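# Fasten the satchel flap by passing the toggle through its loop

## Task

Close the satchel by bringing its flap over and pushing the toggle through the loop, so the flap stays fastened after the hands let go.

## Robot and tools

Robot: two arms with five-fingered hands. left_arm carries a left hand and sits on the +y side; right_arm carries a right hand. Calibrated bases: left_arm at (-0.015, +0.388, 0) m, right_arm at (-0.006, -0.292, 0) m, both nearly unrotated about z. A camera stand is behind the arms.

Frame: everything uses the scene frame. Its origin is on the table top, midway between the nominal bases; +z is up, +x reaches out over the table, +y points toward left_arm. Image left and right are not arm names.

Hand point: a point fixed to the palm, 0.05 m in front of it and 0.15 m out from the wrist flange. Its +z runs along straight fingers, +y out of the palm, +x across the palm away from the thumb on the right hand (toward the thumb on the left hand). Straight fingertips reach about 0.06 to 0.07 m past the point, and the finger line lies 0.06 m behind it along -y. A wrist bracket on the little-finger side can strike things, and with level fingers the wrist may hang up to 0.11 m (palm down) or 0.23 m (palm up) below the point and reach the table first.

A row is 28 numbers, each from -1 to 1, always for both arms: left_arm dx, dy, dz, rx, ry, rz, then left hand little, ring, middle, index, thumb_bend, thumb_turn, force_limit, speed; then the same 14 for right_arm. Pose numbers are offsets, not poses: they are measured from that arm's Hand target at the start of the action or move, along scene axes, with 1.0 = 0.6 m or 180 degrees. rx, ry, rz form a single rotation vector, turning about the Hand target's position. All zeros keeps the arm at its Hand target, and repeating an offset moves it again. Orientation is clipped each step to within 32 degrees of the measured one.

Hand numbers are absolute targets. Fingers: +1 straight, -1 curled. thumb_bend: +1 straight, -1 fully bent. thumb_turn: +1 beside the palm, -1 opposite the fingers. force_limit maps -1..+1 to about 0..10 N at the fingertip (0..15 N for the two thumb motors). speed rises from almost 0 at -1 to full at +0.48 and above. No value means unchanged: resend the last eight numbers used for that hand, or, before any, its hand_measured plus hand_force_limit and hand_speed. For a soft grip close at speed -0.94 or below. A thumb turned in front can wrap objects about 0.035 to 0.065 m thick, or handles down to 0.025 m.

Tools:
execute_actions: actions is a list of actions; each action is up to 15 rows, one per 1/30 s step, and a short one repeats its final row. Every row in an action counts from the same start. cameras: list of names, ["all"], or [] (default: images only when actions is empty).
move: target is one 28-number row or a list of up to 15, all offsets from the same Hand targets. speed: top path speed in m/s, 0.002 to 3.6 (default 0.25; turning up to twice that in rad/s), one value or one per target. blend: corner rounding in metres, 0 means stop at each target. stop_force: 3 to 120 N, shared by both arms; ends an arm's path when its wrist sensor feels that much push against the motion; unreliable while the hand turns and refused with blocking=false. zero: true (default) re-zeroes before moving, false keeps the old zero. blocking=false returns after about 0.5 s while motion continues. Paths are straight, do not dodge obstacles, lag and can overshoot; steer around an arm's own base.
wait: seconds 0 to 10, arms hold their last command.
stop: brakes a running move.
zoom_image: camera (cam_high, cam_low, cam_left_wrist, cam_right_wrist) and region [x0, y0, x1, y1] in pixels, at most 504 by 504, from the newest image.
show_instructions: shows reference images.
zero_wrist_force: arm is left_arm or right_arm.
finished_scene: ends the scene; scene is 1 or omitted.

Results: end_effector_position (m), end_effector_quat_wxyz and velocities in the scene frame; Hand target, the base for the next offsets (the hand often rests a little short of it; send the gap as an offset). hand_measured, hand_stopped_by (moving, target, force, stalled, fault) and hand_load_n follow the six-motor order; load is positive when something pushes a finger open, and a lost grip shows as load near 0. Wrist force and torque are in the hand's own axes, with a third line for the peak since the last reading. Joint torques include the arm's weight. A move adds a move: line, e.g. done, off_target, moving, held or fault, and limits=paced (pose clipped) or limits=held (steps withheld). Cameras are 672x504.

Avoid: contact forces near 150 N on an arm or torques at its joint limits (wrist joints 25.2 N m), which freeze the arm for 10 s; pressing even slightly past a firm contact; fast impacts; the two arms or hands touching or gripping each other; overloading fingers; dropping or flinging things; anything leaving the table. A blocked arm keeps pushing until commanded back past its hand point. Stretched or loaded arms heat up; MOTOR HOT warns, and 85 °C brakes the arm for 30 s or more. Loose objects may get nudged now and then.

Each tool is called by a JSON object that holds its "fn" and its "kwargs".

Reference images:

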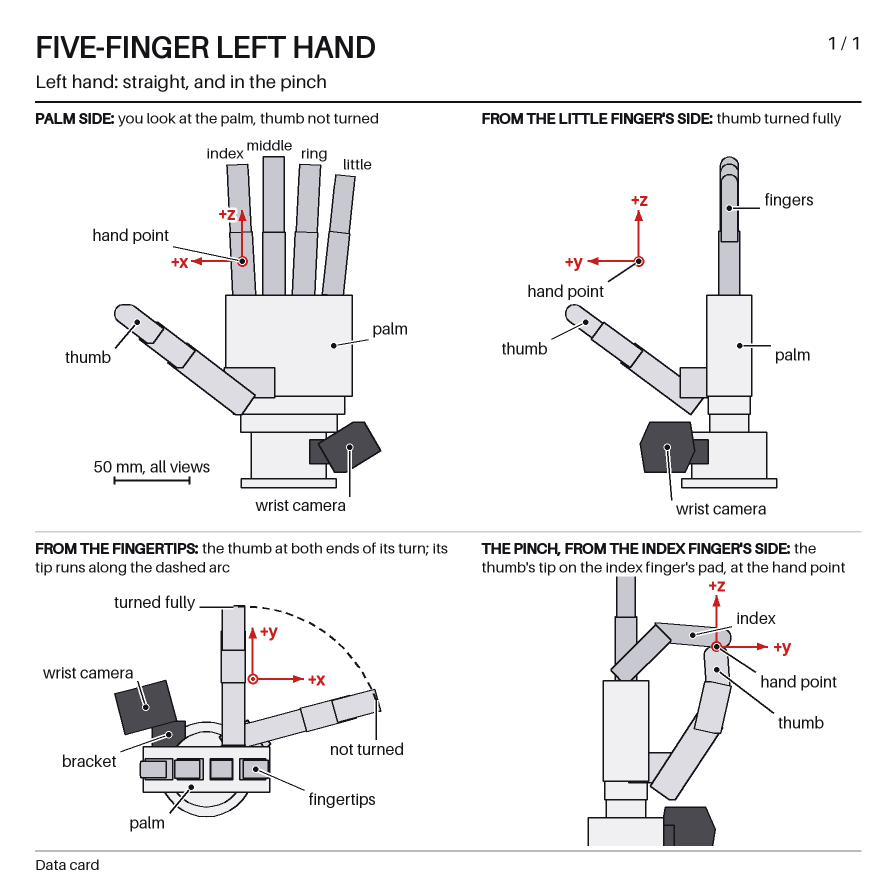

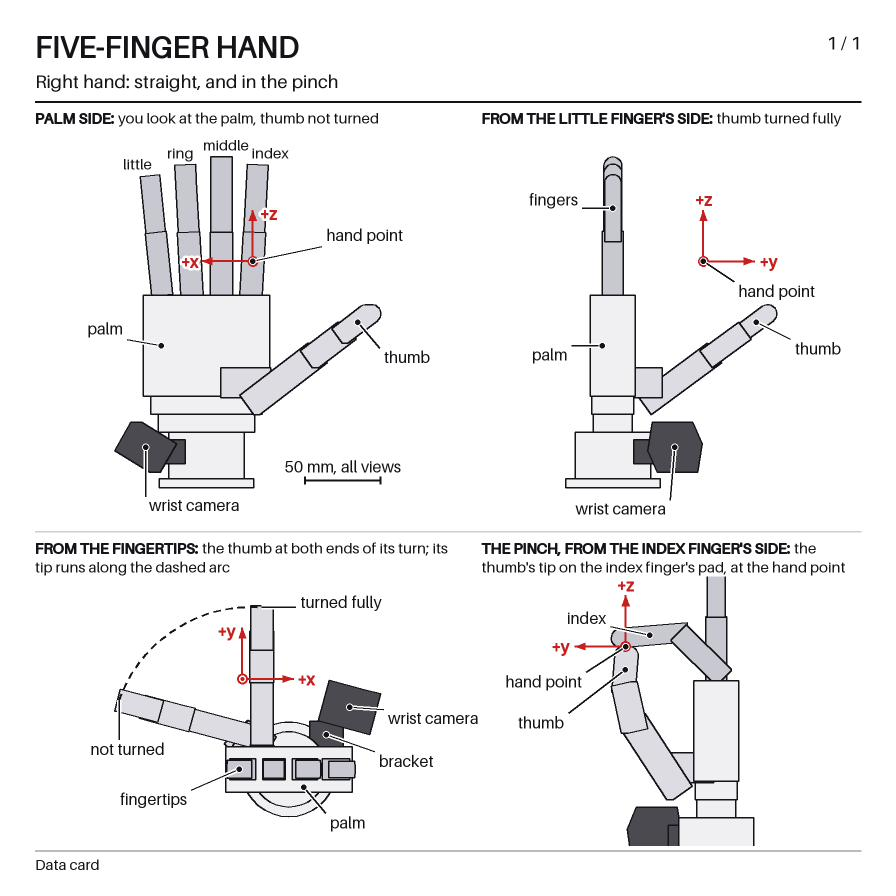

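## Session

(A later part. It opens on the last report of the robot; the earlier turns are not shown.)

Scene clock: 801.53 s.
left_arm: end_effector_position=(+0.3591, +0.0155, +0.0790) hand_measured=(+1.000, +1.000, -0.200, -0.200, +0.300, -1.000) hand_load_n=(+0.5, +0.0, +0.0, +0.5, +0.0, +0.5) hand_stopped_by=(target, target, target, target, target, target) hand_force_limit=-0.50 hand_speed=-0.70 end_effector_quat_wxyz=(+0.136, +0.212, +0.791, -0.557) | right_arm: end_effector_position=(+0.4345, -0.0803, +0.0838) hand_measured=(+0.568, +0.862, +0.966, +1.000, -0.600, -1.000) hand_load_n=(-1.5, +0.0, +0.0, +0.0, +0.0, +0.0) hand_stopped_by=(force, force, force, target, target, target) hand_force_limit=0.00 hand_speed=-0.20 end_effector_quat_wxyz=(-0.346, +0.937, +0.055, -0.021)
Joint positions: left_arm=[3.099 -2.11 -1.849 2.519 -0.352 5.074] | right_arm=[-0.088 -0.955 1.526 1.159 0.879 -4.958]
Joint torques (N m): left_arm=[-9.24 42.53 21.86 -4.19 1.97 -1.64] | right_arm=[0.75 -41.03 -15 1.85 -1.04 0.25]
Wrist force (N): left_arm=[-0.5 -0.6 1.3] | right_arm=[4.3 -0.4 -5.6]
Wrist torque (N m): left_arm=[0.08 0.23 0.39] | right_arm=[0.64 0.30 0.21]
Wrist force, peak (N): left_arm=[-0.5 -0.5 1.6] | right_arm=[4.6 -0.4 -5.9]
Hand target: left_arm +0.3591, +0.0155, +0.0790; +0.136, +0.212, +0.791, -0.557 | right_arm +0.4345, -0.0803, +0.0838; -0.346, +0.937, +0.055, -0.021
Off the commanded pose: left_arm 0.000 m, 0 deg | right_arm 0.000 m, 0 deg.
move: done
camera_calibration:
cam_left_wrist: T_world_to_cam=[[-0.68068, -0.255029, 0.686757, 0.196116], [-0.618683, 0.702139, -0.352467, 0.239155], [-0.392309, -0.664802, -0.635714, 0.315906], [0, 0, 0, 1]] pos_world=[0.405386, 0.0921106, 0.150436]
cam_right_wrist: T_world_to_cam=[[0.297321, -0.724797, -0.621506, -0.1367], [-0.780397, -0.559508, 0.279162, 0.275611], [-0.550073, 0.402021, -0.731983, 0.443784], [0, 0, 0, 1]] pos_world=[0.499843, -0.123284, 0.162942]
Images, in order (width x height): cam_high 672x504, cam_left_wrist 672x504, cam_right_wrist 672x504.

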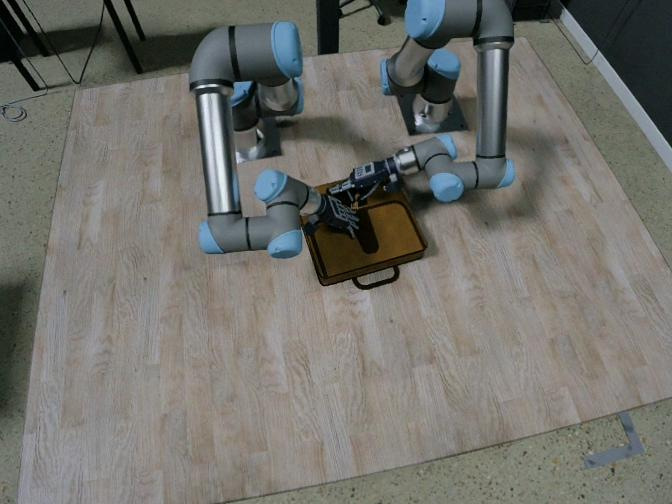

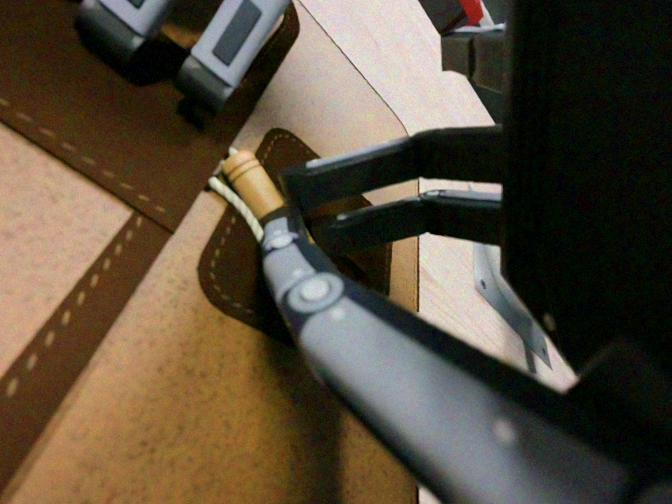

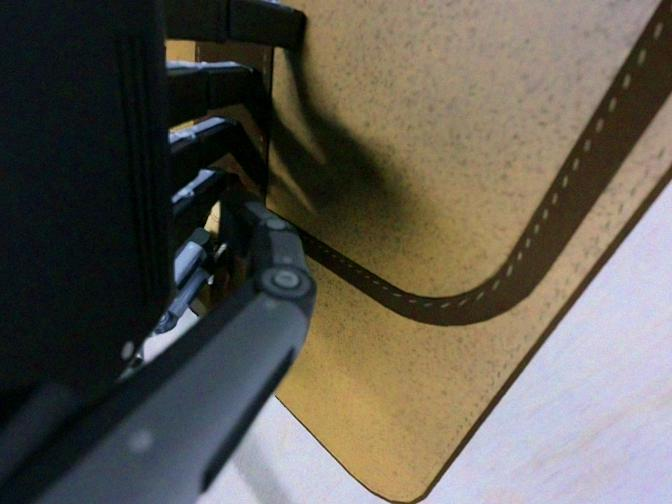

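{"fn": "move", "kwargs": {"target": [0,0,0,0,0,0,1,1,-0.3,-0.3,0.3,-1,-0.45,-0.8,0,0,0,0,0,0,-1,-1,-1,1,-0.6,-1,0,-0.2], "speed": 0.03, "cameras": ["cam_left_wrist","cam_high"]}}

{"fn": "zoom_image", "kwargs": {"camera": "cam_left_wrist", "region": [90, 50, 400, 360]}}

{"fn": "zoom_image", "kwargs": {"camera": "cam_high", "region": [340, 180, 370, 210]}}

Scene clock: 803.97 s.
left_arm: end_effector_position=(+0.3591, +0.0155, +0.0790) hand_measured=(+1.000, +1.000, -0.290, -0.290, +0.300, -1.000) hand_load_n=(+0.0, +0.0, +2.5, +3.5, +2.5, -1.0) hand_stopped_by=(target, target, force, force, target, target) hand_force_limit=-0.45 hand_speed=-0.80 end_effector_quat_wxyz=(+0.136, +0.212, +0.791, -0.557) | right_arm: end_effector_position=(+0.4345, -0.0803, +0.0838) hand_measured=(+0.568, +0.862, +0.966, +1.000, -0.600, -1.000) hand_load_n=(-1.5, +0.0, +0.0, +0.0, +0.0, +0.0) hand_stopped_by=(force, force, force, target, target, target) hand_force_limit=0.00 hand_speed=-0.20 end_effector_quat_wxyz=(-0.346, +0.937, +0.055, -0.021)
Joint positions: left_arm=[3.099 -2.11 -1.849 2.519 -0.352 5.074] | right_arm=[-0.088 -0.955 1.526 1.159 0.879 -4.958]
Joint torques (N m): left_arm=[-8.99 42.13 19.46 -2.96 2.73 -1.46] | right_arm=[1.34 -40.52 -14.84 1.82 -0.88 0.32]
Wrist force (N): left_arm=[-1.1 -0.7 0.8] | right_arm=[4.4 -0.4 -5.7]
Wrist torque (N m): left_arm=[0.09 0.21 0.38] | right_arm=[0.63 0.28 0.22]
Wrist force, peak (N): left_arm=[-0.8 -0.9 1.9] | right_arm=[4.4 -0.6 -5.9]
Hand target: left_arm +0.3591, +0.0155, +0.0790; +0.136, +0.212, +0.791, -0.557 | right_arm +0.4345, -0.0803, +0.0838; -0.346, +0.937, +0.055, -0.021
Off the commanded pose: left_arm 0.000 m, 0 deg | right_arm 0.000 m, 0 deg.
move: done
camera_calibration:
cam_left_wrist: T_world_to_cam=[[-0.68068, -0.255029, 0.686757, 0.196116], [-0.618683, 0.702139, -0.352467, 0.239155], [-0.392309, -0.664802, -0.635714, 0.315906], [0, 0, 0, 1]] pos_world=[0.405386, 0.0921106, 0.150436]
Images, in order (width x height): cam_high 672x504, cam_left_wrist 672x504.

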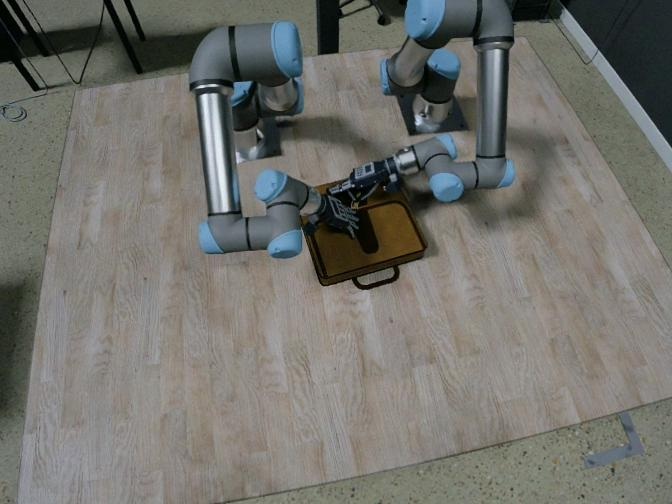

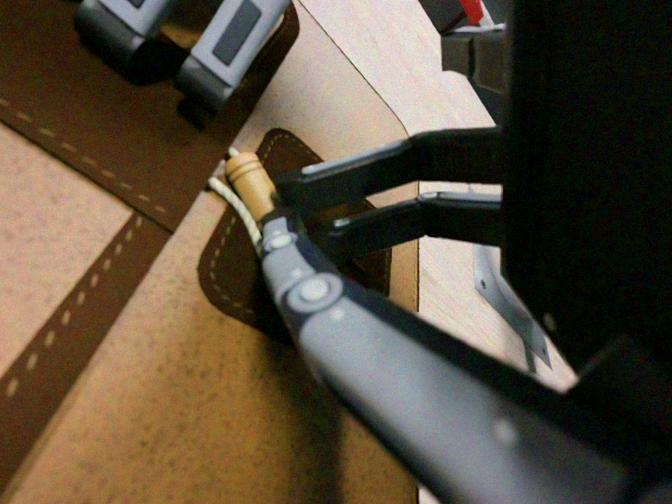

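Scaled by 1.626.

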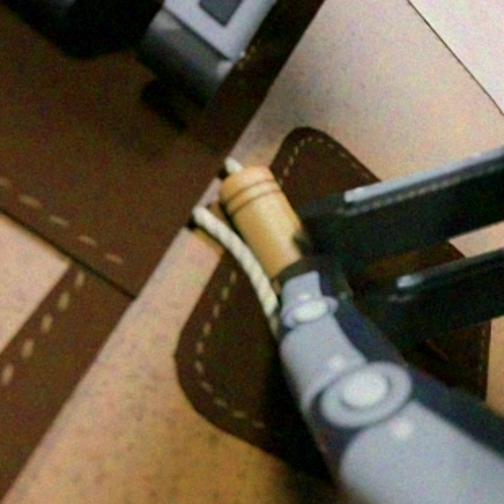

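Scaled by 16.800.

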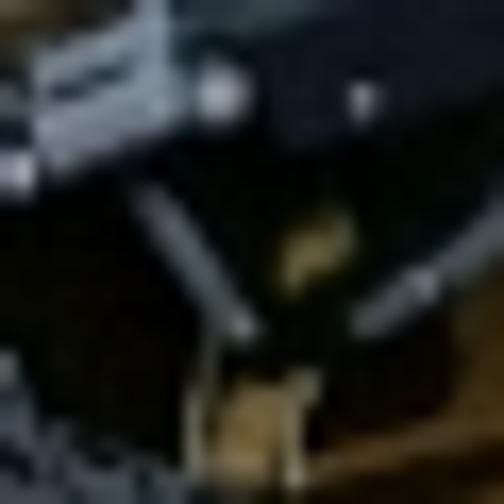

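{"fn": "move", "kwargs": {"target": [0,0,0.02,0,0,0,1,1,-0.3,-0.3,0.3,-1,-0.45,-0.8,0,0,0,0,0,0,-1,-1,-1,1,-0.6,-1,0,-0.2], "speed": 0.03, "cameras": ["cam_left_wrist","cam_high","cam_right_wrist"]}}

{"fn": "zoom_image", "kwargs": {"camera": "cam_left_wrist", "region": [90, 50, 400, 360]}}

{"fn": "zoom_image", "kwargs": {"camera": "cam_high", "region": [335, 175, 375, 215]}}

Scene clock: 807.23 s.
left_arm: end_effector_position=(+0.3591, +0.0155, +0.0912) hand_measured=(+1.000, +1.000, -0.290, -0.290, +0.300, -1.000) hand_load_n=(+0.0, +0.0, +3.0, +0.0, +1.5, -0.5) hand_stopped_by=(target, target, force, force, target, target) hand_force_limit=-0.45 hand_speed=-0.80 end_effector_quat_wxyz=(+0.136, +0.212, +0.791, -0.557) | right_arm: end_effector_position=(+0.4345, -0.0803, +0.0838) hand_measured=(+0.568, +0.862, +0.966, +1.000, -0.600, -1.000) hand_load_n=(-1.5, +0.0, +0.0, +0.0, +0.0, +0.0) hand_stopped_by=(force, force, force, target, target, target) hand_force_limit=0.00 hand_speed=-0.20 end_effector_quat_wxyz=(-0.346, +0.937, +0.055, -0.021)
Joint positions: left_arm=[3.099 -2.089 -1.843 2.491 -0.352 5.074] | right_arm=[-0.088 -0.955 1.526 1.159 0.879 -4.958]
Joint torques (N m): left_arm=[-7.8 21.43 15.07 -0.46 3.79 1.68] | right_arm=[1.54 -40.94 -15.17 1.67 -0.91 0.13]
Wrist force (N): left_arm=[-0.4 0.2 0.8] | right_arm=[4.4 -0.5 -5.7]
Wrist torque (N m): left_arm=[0.10 0.23 0.39] | right_arm=[0.61 0.30 0.21]
Wrist force, peak (N): left_arm=[-1.3 -1.2 0.9] | right_arm=[4.5 -0.2 -5.8]
Hand target: left_arm +0.3591, +0.0155, +0.0910; +0.136, +0.212, +0.791, -0.557 | right_arm +0.4345, -0.0803, +0.0838; -0.346, +0.937, +0.055, -0.021
Off the commanded pose: left_arm 0.000 m, 0 deg | right_arm 0.000 m, 0 deg.
move: done
camera_calibration:
cam_left_wrist: T_world_to_cam=[[-0.680569, -0.25508, 0.686848, 0.187657], [-0.618751, 0.702145, -0.352333, 0.243531], [-0.392394, -0.664775, -0.635689, 0.323623], [0, 0, 0, 1]] pos_world=[0.405386, 0.0920106, 0.162636]
cam_right_wrist: T_world_to_cam=[[0.297321, -0.724797, -0.621506, -0.1367], [-0.780397, -0.559508, 0.279162, 0.275611], [-0.550073, 0.402021, -0.731983, 0.443784], [0, 0, 0, 1]] pos_world=[0.499843, -0.123284, 0.162942]
Images, in order (width x height): cam_high 672x504, cam_left_wrist 672x504, cam_right_wrist 672x504.

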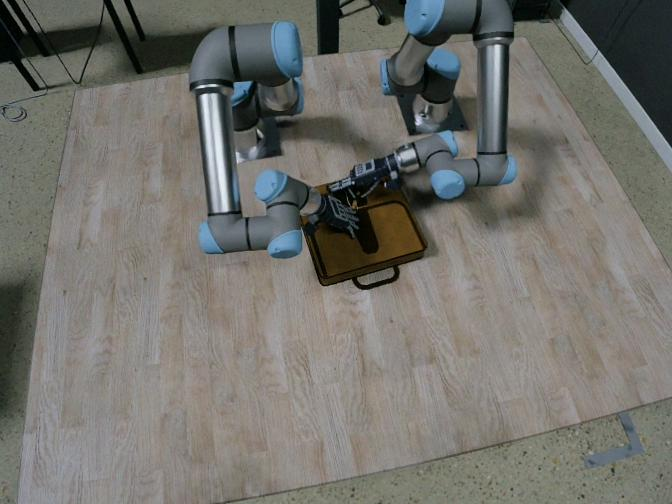

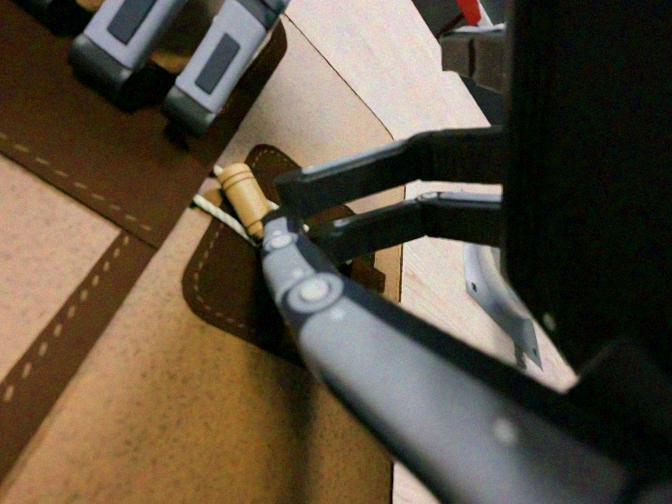

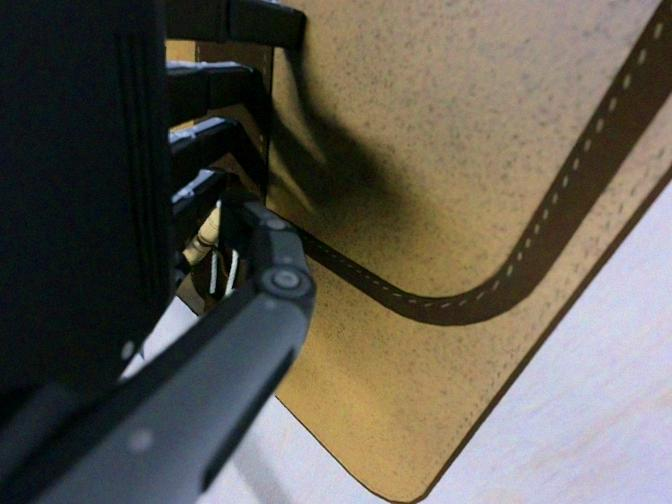

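Scaled by 1.626.

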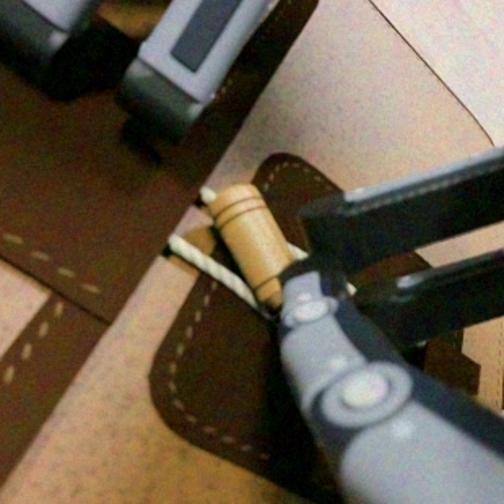

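Scaled by 12.600.

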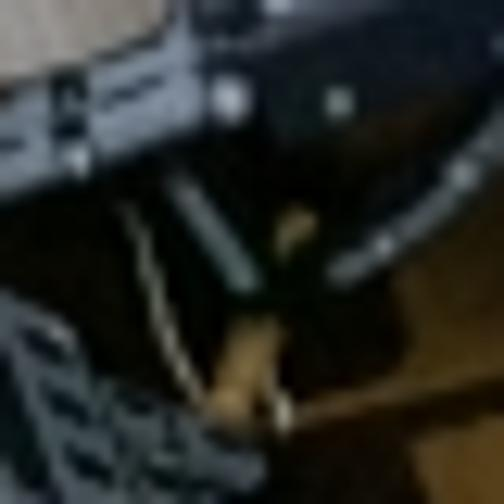

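{"fn": "zoom_image", "kwargs": {"camera": "cam_right_wrist", "region": [170, 190, 250, 320]}}

Scaled by 3.877.

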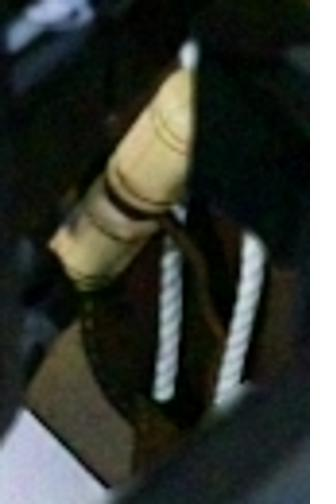

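{"fn": "move", "kwargs": {"target": [[0,0,0,0,0,0,1,1,-0.3,-0.3,0.3,-1,-0.45,-0.8,0,0,0.00833,0,0,0,-1,-1,-1,1,-0.6,-1,0,-0.2],[0,0,0,0,0,0,1,1,-0.3,-0.3,0.3,-1,-0.45,-0.8,0,-0.075,0.00833,0,0,0,-1,-1,-1,1,-0.6,-1,0,-0.2]], "speed": [0.03,0.04], "cameras": ["cam_left_wrist","cam_high","cam_right_wrist"]}}

{"fn": "zoom_image", "kwargs": {"camera": "cam_left_wrist", "region": [90, 50, 400, 360]}}

{"fn": "zoom_image", "kwargs": {"camera": "cam_high", "region": [325, 165, 385, 225]}}

Scene clock: 830.53 s.
left_arm: end_effector_position=(+0.3591, +0.0155, +0.0910) hand_measured=(+1.000, +1.000, -0.290, -0.290, +0.300, -1.000) hand_load_n=(-0.5, +0.0, +3.0, +0.0, +1.5, +0.0) hand_stopped_by=(target, target, force, force, target, target) hand_force_limit=-0.45 hand_speed=-0.80 end_effector_quat_wxyz=(+0.136, +0.212, +0.791, -0.557) | right_arm: end_effector_position=(+0.4344, -0.1254, +0.0888) hand_measured=(+0.568, +0.862, +0.966, +1.000, -0.600, -1.000) hand_load_n=(+1.5, +0.0, +1.5, +0.0, +0.0, +0.0) hand_stopped_by=(force, force, force, target, target, target) hand_force_limit=0.00 hand_speed=-0.20 end_effector_quat_wxyz=(-0.346, +0.937, +0.054, -0.021)
Joint positions: left_arm=[3.099 -2.089 -1.843 2.491 -0.352 5.074] | right_arm=[-0.182 -0.969 1.558 1.217 0.898 -5.077]
Joint torques (N m): left_arm=[6.57 22.27 2.97 0.15 4.17 1.38] | right_arm=[8.24 -43.63 -18.12 -0.04 -1.03 2.05]
Wrist force (N): left_arm=[-0.3 0.0 0.6] | right_arm=[3.2 -0.5 -0.7]
Wrist torque (N m): left_arm=[0.07 0.21 0.39] | right_arm=[0.55 -0.16 0.17]
Wrist force, peak (N): left_arm=[-0.6 0.3 0.9] | right_arm=[4.6 -0.4 -5.9]
Hand target: left_arm +0.3591, +0.0155, +0.0910; +0.136, +0.212, +0.791, -0.557 | right_arm +0.4345, -0.1253, +0.0888; -0.346, +0.937, +0.055, -0.021
Off the commanded pose: left_arm 0.000 m, 0 deg | right_arm 0.000 m, 0 deg.
move: done
camera_calibration:
cam_left_wrist: T_world_to_cam=[[-0.68068, -0.255029, 0.686757, 0.187875], [-0.618683, 0.702139, -0.352467, 0.243384], [-0.392309, -0.664802, -0.635714, 0.323535], [0, 0, 0, 1]] pos_world=[0.405386, 0.0921106, 0.162436]
cam_right_wrist: T_world_to_cam=[[0.297065, -0.724867, -0.621546, -0.166128], [-0.780274, -0.559482, 0.279557, 0.248779], [-0.550385, 0.40193, -0.731798, 0.465629], [0, 0, 0, 1]] pos_world=[0.499742, -0.168384, 0.167942]
Images, in order (width x height): cam_high 672x504, cam_left_wrist 672x504, cam_right_wrist 672x504.

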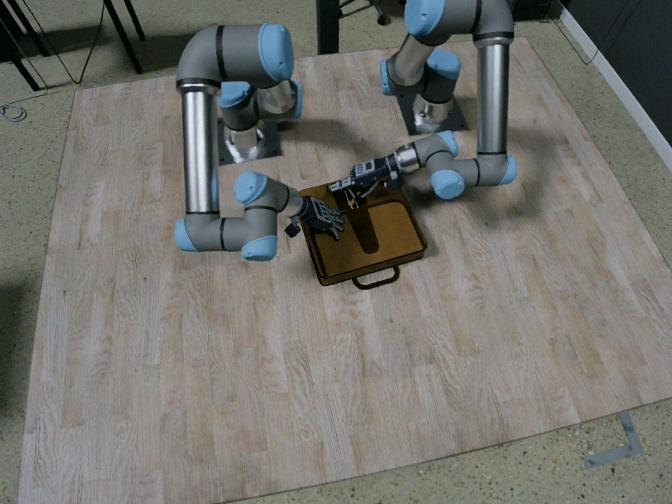

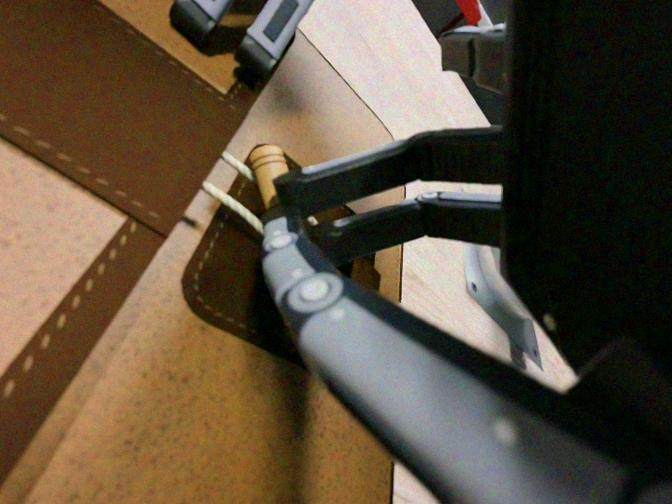

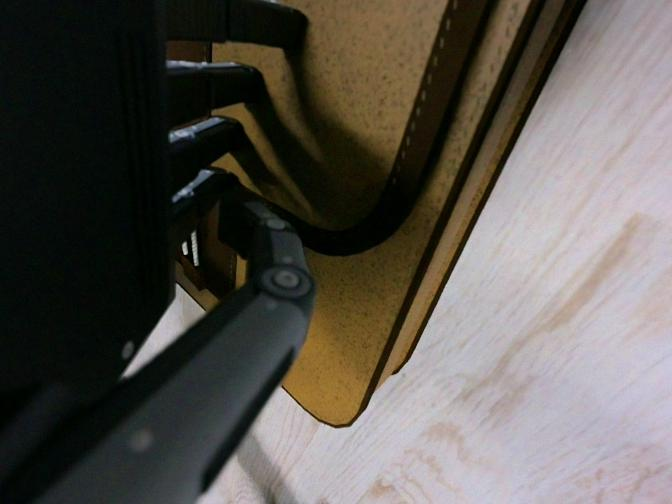

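Scaled by 1.626.

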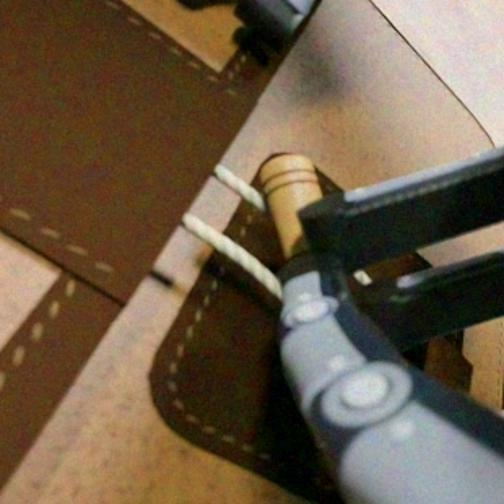

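Scaled by 8.400.

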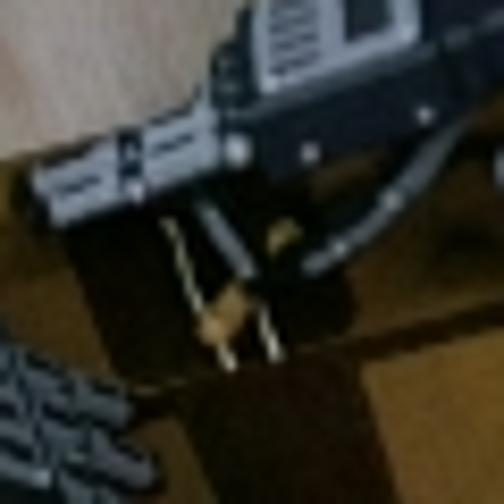

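{"fn": "move", "kwargs": {"target": [0,0,0,0,0,0,1,1,-0.3,-0.3,0.3,-1,-0.45,-0.8,0,0,-0.01,0,0,0,-1,-1,-1,1,-0.6,-1,0,-0.2], "speed": 0.03, "stop_force": 8, "cameras": ["cam_left_wrist","cam_high"]}}

{"fn": "zoom_image", "kwargs": {"camera": "cam_left_wrist", "region": [90, 50, 400, 360]}}

{"fn": "zoom_image", "kwargs": {"camera": "cam_high", "region": [335, 175, 375, 215]}}

Scene clock: 834.77 s.
left_arm: end_effector_position=(+0.3591, +0.0155, +0.0910) hand_measured=(+1.000, +1.000, -0.290, -0.290, +0.300, -1.000) hand_load_n=(+0.0, +0.0, +3.0, +0.0, +1.5, -0.5) hand_stopped_by=(target, target, force, force, target, target) hand_force_limit=-0.45 hand_speed=-0.80 end_effector_quat_wxyz=(+0.136, +0.212, +0.791, -0.557) | right_arm: end_effector_position=(+0.4345, -0.1253, +0.0833) hand_measured=(+0.568, +0.862, +0.966, +1.000, -0.600, -1.000) hand_load_n=(+1.0, +0.0, +0.0, +0.0, +0.0, +0.0) hand_stopped_by=(force, force, force, target, target, target) hand_force_limit=0.00 hand_speed=-0.20 end_effector_quat_wxyz=(-0.346, +0.937, +0.055, -0.021)
Joint positions: left_arm=[3.099 -2.089 -1.843 2.491 -0.352 5.074] | right_arm=[-0.182 -0.962 1.562 1.205 0.897 -5.077]
Joint torques (N m): left_arm=[6.72 21.88 3.17 -0.02 4.23 0.18] | right_arm=[9.81 -42.53 -29.13 3.03 2.14 1.41]
Wrist force (N): left_arm=[-0.4 0.4 0.8] | right_arm=[-2.2 -4.6 -7.9]
Wrist torque (N m): left_arm=[0.13 0.23 0.36] | right_arm=[0.79 0.09 -0.30]
Wrist force, peak (N): left_arm=[-0.4 0.3 1.0] | right_arm=[-2.4 -6.9 -12.0]
Hand target: left_arm +0.3591, +0.0155, +0.0910; +0.136, +0.212, +0.791, -0.557 | right_arm +0.4345, -0.1253, +0.0833; -0.346, +0.937, +0.055, -0.021 (not the last commanded pose)
Off the commanded pose: left_arm 0.000 m, 0 deg | right_arm 0.001 m, 0 deg.
move: contact (right_arm)
camera_calibration:
cam_left_wrist: T_world_to_cam=[[-0.68068, -0.255029, 0.686757, 0.187875], [-0.618683, 0.702139, -0.352467, 0.243384], [-0.392309, -0.664802, -0.635714, 0.323535], [0, 0, 0, 1]] pos_world=[0.405386, 0.0921106, 0.162436]
Images, in order (width x height): cam_high 672x504, cam_left_wrist 672x504.

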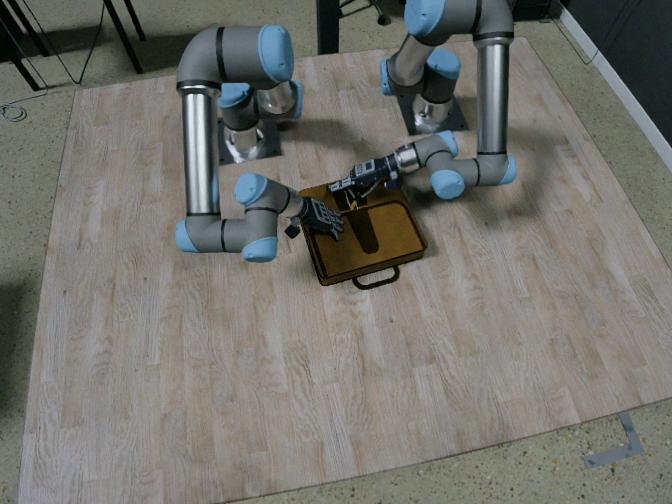

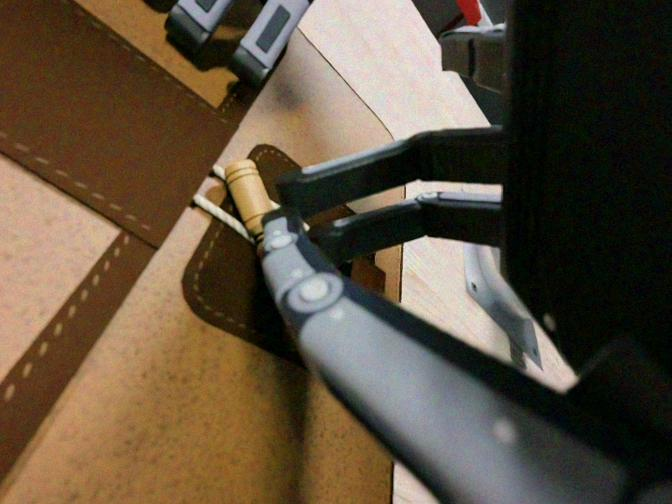

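Scaled by 1.626.

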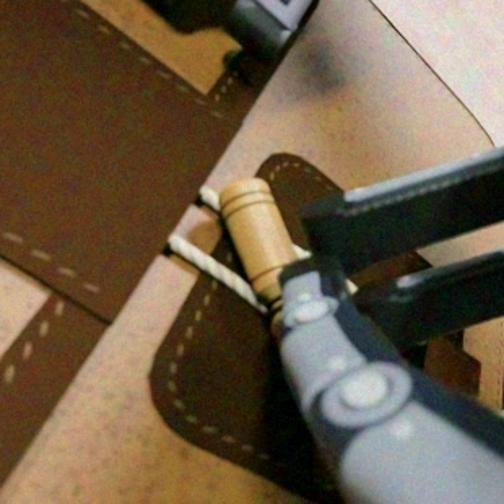

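Scaled by 12.600.

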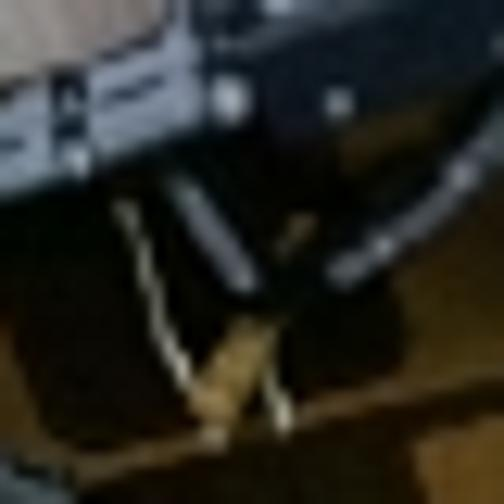

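{"fn": "move", "kwargs": {"target": [[-0.00383,-0.01533,0.00667,0,0,0.1722,1,1,-0.3,-0.3,0.3,-1,-0.45,-0.8,0,0,0,0,0,0,-1,-1,-1,1,-0.6,-1,0,-0.2],[0.00017,-0.029,0.00667,0,0,0.3389,1,1,-0.3,-0.3,0.3,-1,-0.45,-0.8,0,0,0,0,0,0,-1,-1,-1,1,-0.6,-1,0,-0.2]], "speed": 0.15, "blend": 0.003, "cameras": ["cam_left_wrist","cam_high","cam_right_wrist","cam_low"]}}

{"fn": "zoom_image", "kwargs": {"camera": "cam_left_wrist", "region": [90, 50, 400, 360]}}

{"fn": "zoom_image", "kwargs": {"camera": "cam_high", "region": [335, 175, 375, 215]}}

Scene clock: 846.73 s.
left_arm: end_effector_position=(+0.3592, -0.0020, +0.0950) hand_measured=(+1.000, +1.000, -0.290, -0.290, +0.300, -1.000) hand_load_n=(+0.0, +0.0, +3.0, +0.0, +1.5, -0.5) hand_stopped_by=(target, target, force, force, target, target) hand_force_limit=-0.45 hand_speed=-0.80 end_effector_quat_wxyz=(+0.400, -0.219, +0.789, -0.411) | right_arm: end_effector_position=(+0.4345, -0.1253, +0.0833) hand_measured=(+0.568, +0.862, +0.966, +1.000, -0.600, -1.000) hand_load_n=(+1.0, +0.0, +0.0, +0.0, +0.0, +0.0) hand_stopped_by=(force, force, force, target, target, target) hand_force_limit=0.00 hand_speed=-0.20 end_effector_quat_wxyz=(-0.346, +0.937, +0.055, -0.021)
Joint positions: left_arm=[2.59 -1.677 -2.148 3.475 -1.619 3.624] | right_arm=[-0.182 -0.962 1.562 1.205 0.897 -5.077]
Joint torques (N m): left_arm=[0.93 31.46 7.39 0.16 -0.87 1.01] | right_arm=[8.59 -43.99 -28.7 1 1.97 1.38]
Wrist force (N): left_arm=[-0.2 0.0 0.2] | right_arm=[-2.1 -4.4 -8.1]
Wrist torque (N m): left_arm=[0.13 0.17 0.34] | right_arm=[0.81 0.09 -0.30]
Wrist force, peak (N): left_arm=[-0.6 -0.2 1.3] | right_arm=[-2.2 -4.5 -8.3]
Hand target: left_arm +0.3592, -0.0019, +0.0950; +0.400, -0.219, +0.789, -0.411 | right_arm +0.4345, -0.1253, +0.0833; -0.346, +0.937, +0.055, -0.021
Off the commanded pose: left_arm 0.000 m, 0 deg | right_arm 0.000 m, 0 deg.
move: done
camera_calibration:
cam_left_wrist: T_world_to_cam=[[-0.107017, -0.71901, 0.686711, -0.0262991], [-0.914164, -0.200432, -0.352322, 0.3614], [0.390962, -0.665471, -0.635843, 0.0331008], [0, 0, 0, 1]] pos_world=[0.314623, 0.0755545, 0.166436]
cam_right_wrist: T_world_to_cam=[[0.297345, -0.72478, -0.621514, -0.169635], [-0.780388, -0.55953, 0.279143, 0.250567], [-0.550073, 0.40202, -0.731983, 0.461509], [0, 0, 0, 1]] pos_world=[0.499843, -0.168284, 0.162442]

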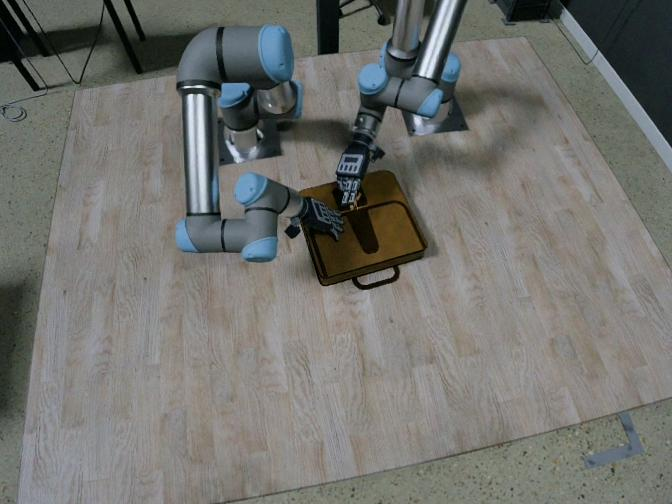

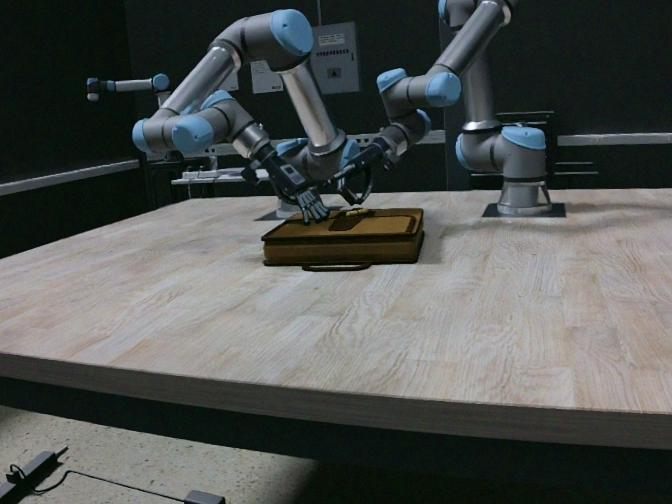

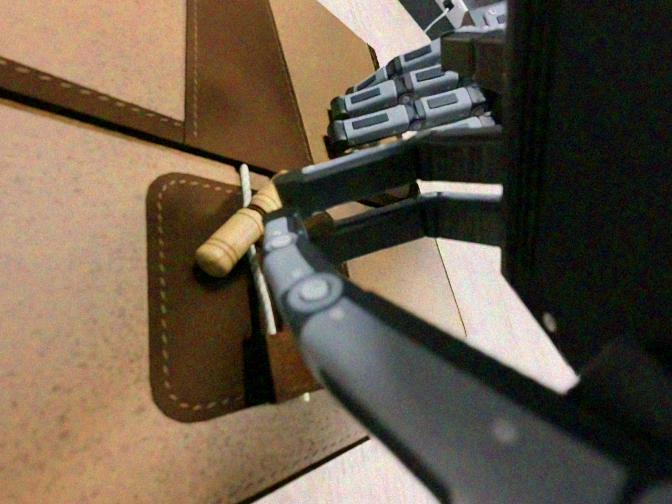

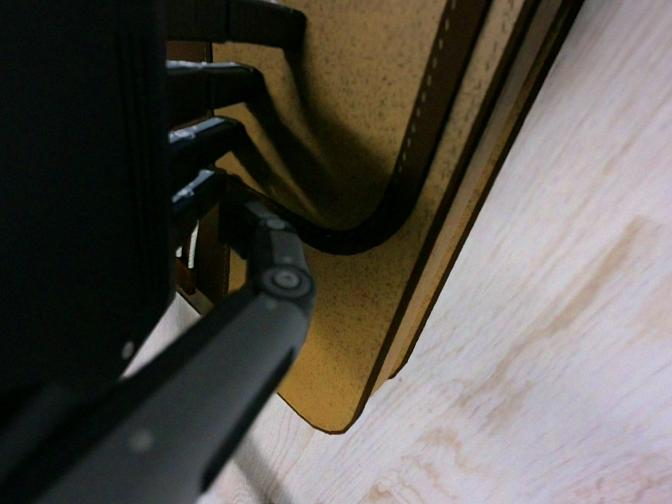

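Scaled by 1.626.

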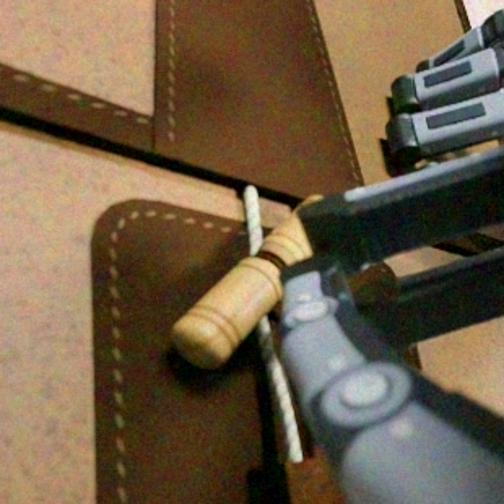

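Scaled by 12.600.

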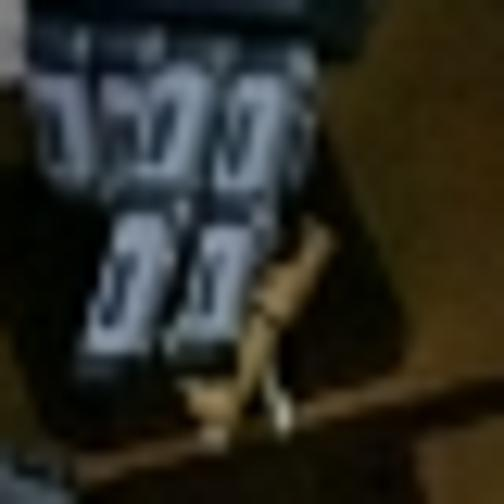

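{"fn": "move", "kwargs": {"target": [[0,0,0,0,0,0,1,1,-0.2,-0.2,0.3,-1,-0.45,-0.9,0,0,0,0,0,0,-1,-1,-1,1,-0.6,-1,0,-0.2]], "speed": 0.15, "cameras": ["cam_left_wrist","cam_high"]}}

{"fn": "zoom_image", "kwargs": {"camera": "cam_left_wrist", "region": [150, 100, 350, 300]}}

{"fn": "zoom_image", "kwargs": {"camera": "cam_high", "region": [335, 175, 375, 215]}}

Scene clock: 861.57 s.
left_arm: end_effector_position=(+0.3592, -0.0019, +0.0950) hand_measured=(+1.000, +1.000, -0.200, -0.200, +0.300, -1.000) hand_load_n=(+0.0, +0.5, -0.5, +0.0, +0.0, +0.0) hand_stopped_by=(target, target, target, target, target, target) hand_force_limit=-0.45 hand_speed=-0.90 end_effector_quat_wxyz=(+0.400, -0.219, +0.789, -0.411) | right_arm: end_effector_position=(+0.4345, -0.1253, +0.0833) hand_measured=(+0.568, +0.862, +0.966, +1.000, -0.600, -1.000) hand_load_n=(+1.0, +0.0, +0.0, +0.0, +0.0, +0.0) hand_stopped_by=(force, force, force, target, target, target) hand_force_limit=0.00 hand_speed=-0.20 end_effector_quat_wxyz=(-0.346, +0.937, +0.055, -0.021)
Joint positions: left_arm=[2.59 -1.676 -2.148 3.475 -1.619 3.624] | right_arm=[-0.182 -0.962 1.562 1.205 0.897 -5.077]
Joint torques (N m): left_arm=[-5.86 30.89 6.85 2.26 -1.9 -1.29] | right_arm=[9.35 -43.08 -28.09 0.16 2.13 1.04]
Wrist force (N): left_arm=[-0.5 -0.1 0.0] | right_arm=[-2.2 -4.4 -7.9]
Wrist torque (N m): left_arm=[0.13 0.21 0.32] | right_arm=[0.81 0.09 -0.30]
Wrist force, peak (N): left_arm=[-0.7 0.1 0.0] | right_arm=[-2.3 -4.6 -8.2]
Hand target: left_arm +0.3592, -0.0019, +0.0950; +0.400, -0.219, +0.789, -0.411 | right_arm +0.4345, -0.1253, +0.0833; -0.346, +0.937, +0.055, -0.021
Off the commanded pose: left_arm 0.000 m, 0 deg | right_arm 0.000 m, 0 deg.
move: done
camera_calibration:
cam_left_wrist: T_world_to_cam=[[-0.106907, -0.718958, 0.686782, -0.0262772], [-0.914058, -0.200736, -0.352425, 0.361426], [0.391241, -0.665435, -0.635709, 0.0330555], [0, 0, 0, 1]] pos_world=[0.314622, 0.0756553, 0.166436]
Images, in order (width x height): cam_high 672x504, cam_left_wrist 672x504.

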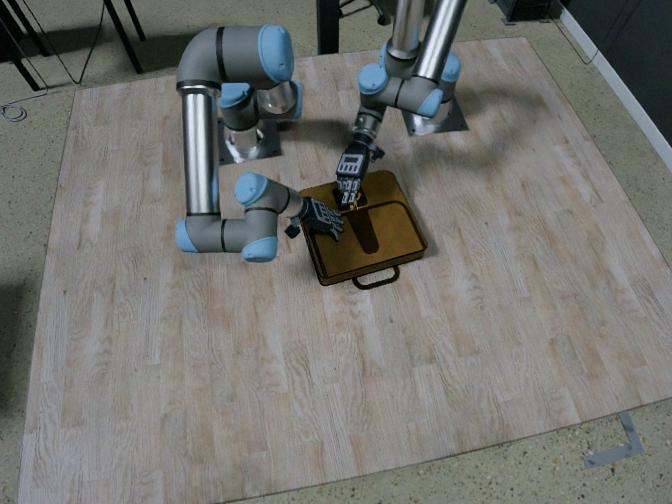

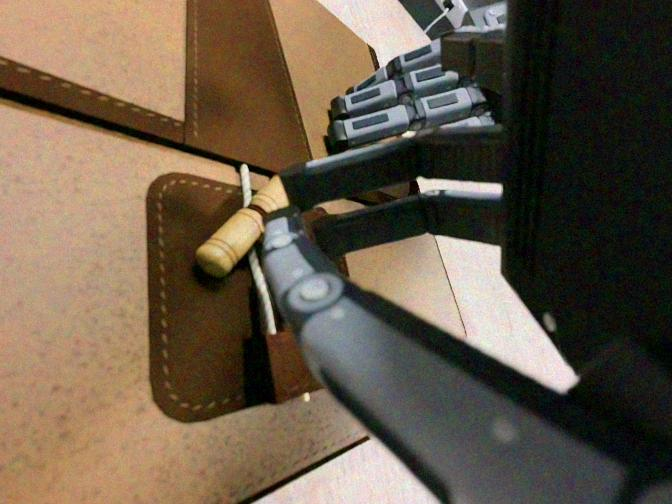

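Scaled by 2.520.

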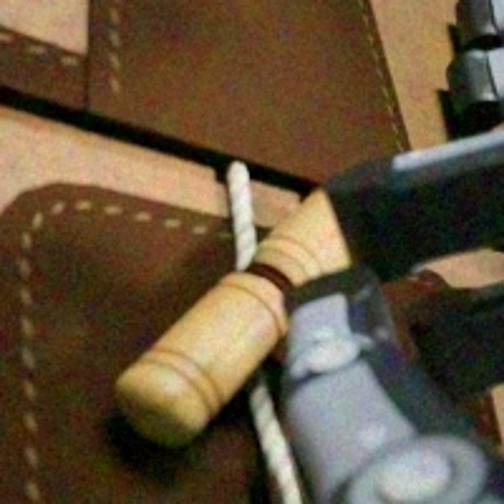

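Scaled by 12.600.

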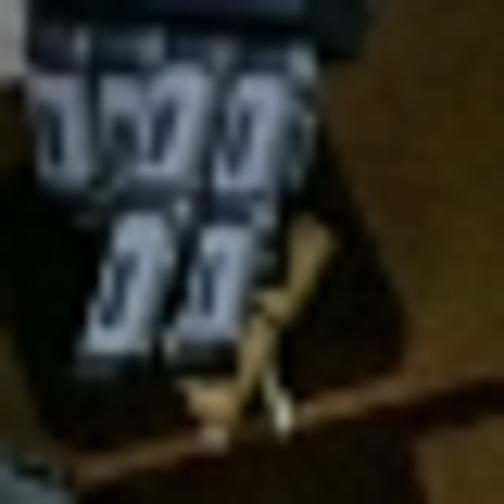

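{"fn": "move", "kwargs": {"target": [[0,0,0.1,0,0,0,1,1,0.2,0.2,0.3,-1,-0.45,-0.9,0,0,0,0,0,0,-1,-1,-1,1,-0.6,-1,0,-0.2]], "speed": 0.06, "cameras": ["cam_left_wrist","cam_high"]}}

{"fn": "zoom_image", "kwargs": {"camera": "cam_left_wrist", "region": [150, 50, 400, 300]}}

{"fn": "zoom_image", "kwargs": {"camera": "cam_high", "region": [335, 175, 375, 215]}}

Scene clock: 865.27 s.
left_arm: end_effector_position=(+0.3592, -0.0019, +0.1550) hand_measured=(+1.000, +1.000, +0.200, +0.200, +0.300, -1.000) hand_load_n=(+0.0, +0.0, +0.0, +0.0, +0.0, +0.0) hand_stopped_by=(target, target, target, target, target, target) hand_force_limit=-0.45 hand_speed=-0.90 end_effector_quat_wxyz=(+0.400, -0.219, +0.789, -0.411) | right_arm: end_effector_position=(+0.4345, -0.1253, +0.0833) hand_measured=(+0.568, +0.862, +0.966, +1.000, -0.600, -1.000) hand_load_n=(+1.0, +0.0, +0.0, +0.0, +0.5, +0.0) hand_stopped_by=(force, force, force, target, target, target) hand_force_limit=0.00 hand_speed=-0.20 end_effector_quat_wxyz=(-0.346, +0.937, +0.055, -0.021)
Joint positions: left_arm=[2.589 -1.585 -2.062 3.297 -1.619 3.624] | right_arm=[-0.182 -0.962 1.562 1.205 0.897 -5.077]
Joint torques (N m): left_arm=[-5.52 7.81 8.64 2.19 1.43 -0.24] | right_arm=[8.77 -44.04 -28.75 -0.85 2.02 1.06]
Wrist force (N): left_arm=[-0.4 0.1 0.1] | right_arm=[-2.3 -4.5 -7.9]
Wrist torque (N m): left_arm=[0.17 0.20 0.32] | right_arm=[0.81 0.12 -0.31]
Wrist force, peak (N): left_arm=[-0.8 -0.5 0.0] | right_arm=[-2.3 -4.5 -8.2]
Hand target: left_arm +0.3592, -0.0019, +0.1550; +0.400, -0.219, +0.789, -0.411 | right_arm +0.4345, -0.1253, +0.0833; -0.346, +0.937, +0.055, -0.021
Off the commanded pose: left_arm 0.000 m, 0 deg | right_arm 0.000 m, 0 deg.
move: done
camera_calibration:
cam_left_wrist: T_world_to_cam=[[-0.106907, -0.718958, 0.686782, -0.0674842], [-0.914058, -0.200736, -0.352425, 0.382572], [0.391241, -0.665435, -0.635709, 0.0711981], [0, 0, 0, 1]] pos_world=[0.314622, 0.0756553, 0.226436]
Images, in order (width x height): cam_high 672x504, cam_left_wrist 672x504.

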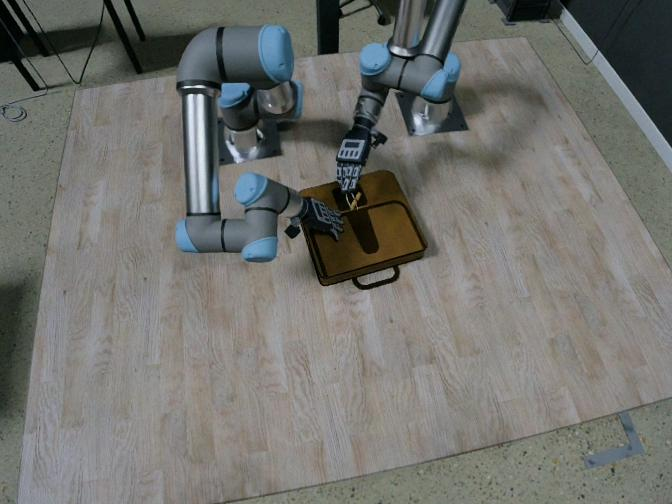

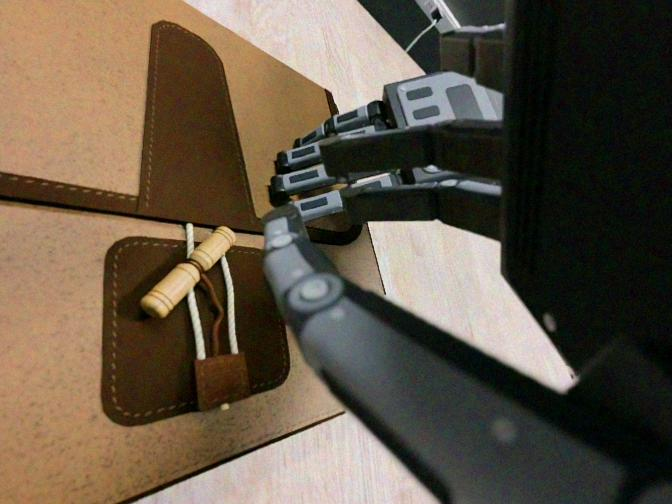

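Scaled by 2.016.

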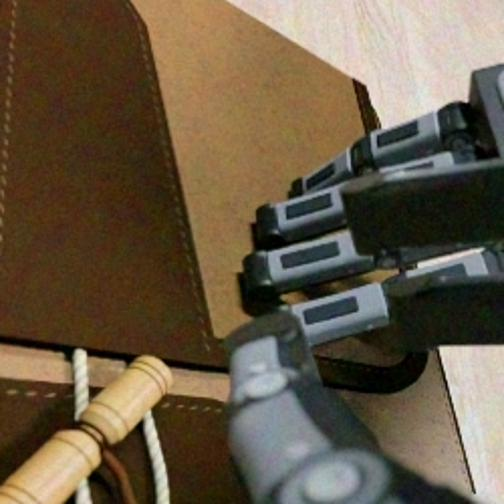

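Scaled by 12.600.

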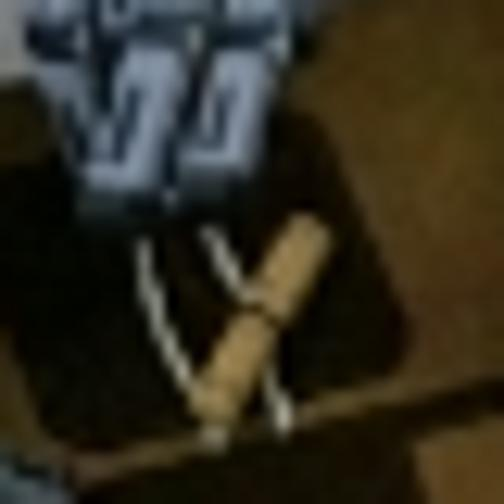

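{"fn": "zoom_image", "kwargs": {"camera": "cam_left_wrist", "region": [90, 200, 310, 420]}}

Scaled by 2.291.

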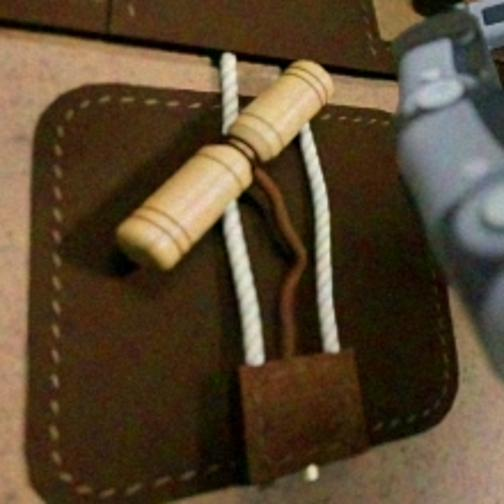

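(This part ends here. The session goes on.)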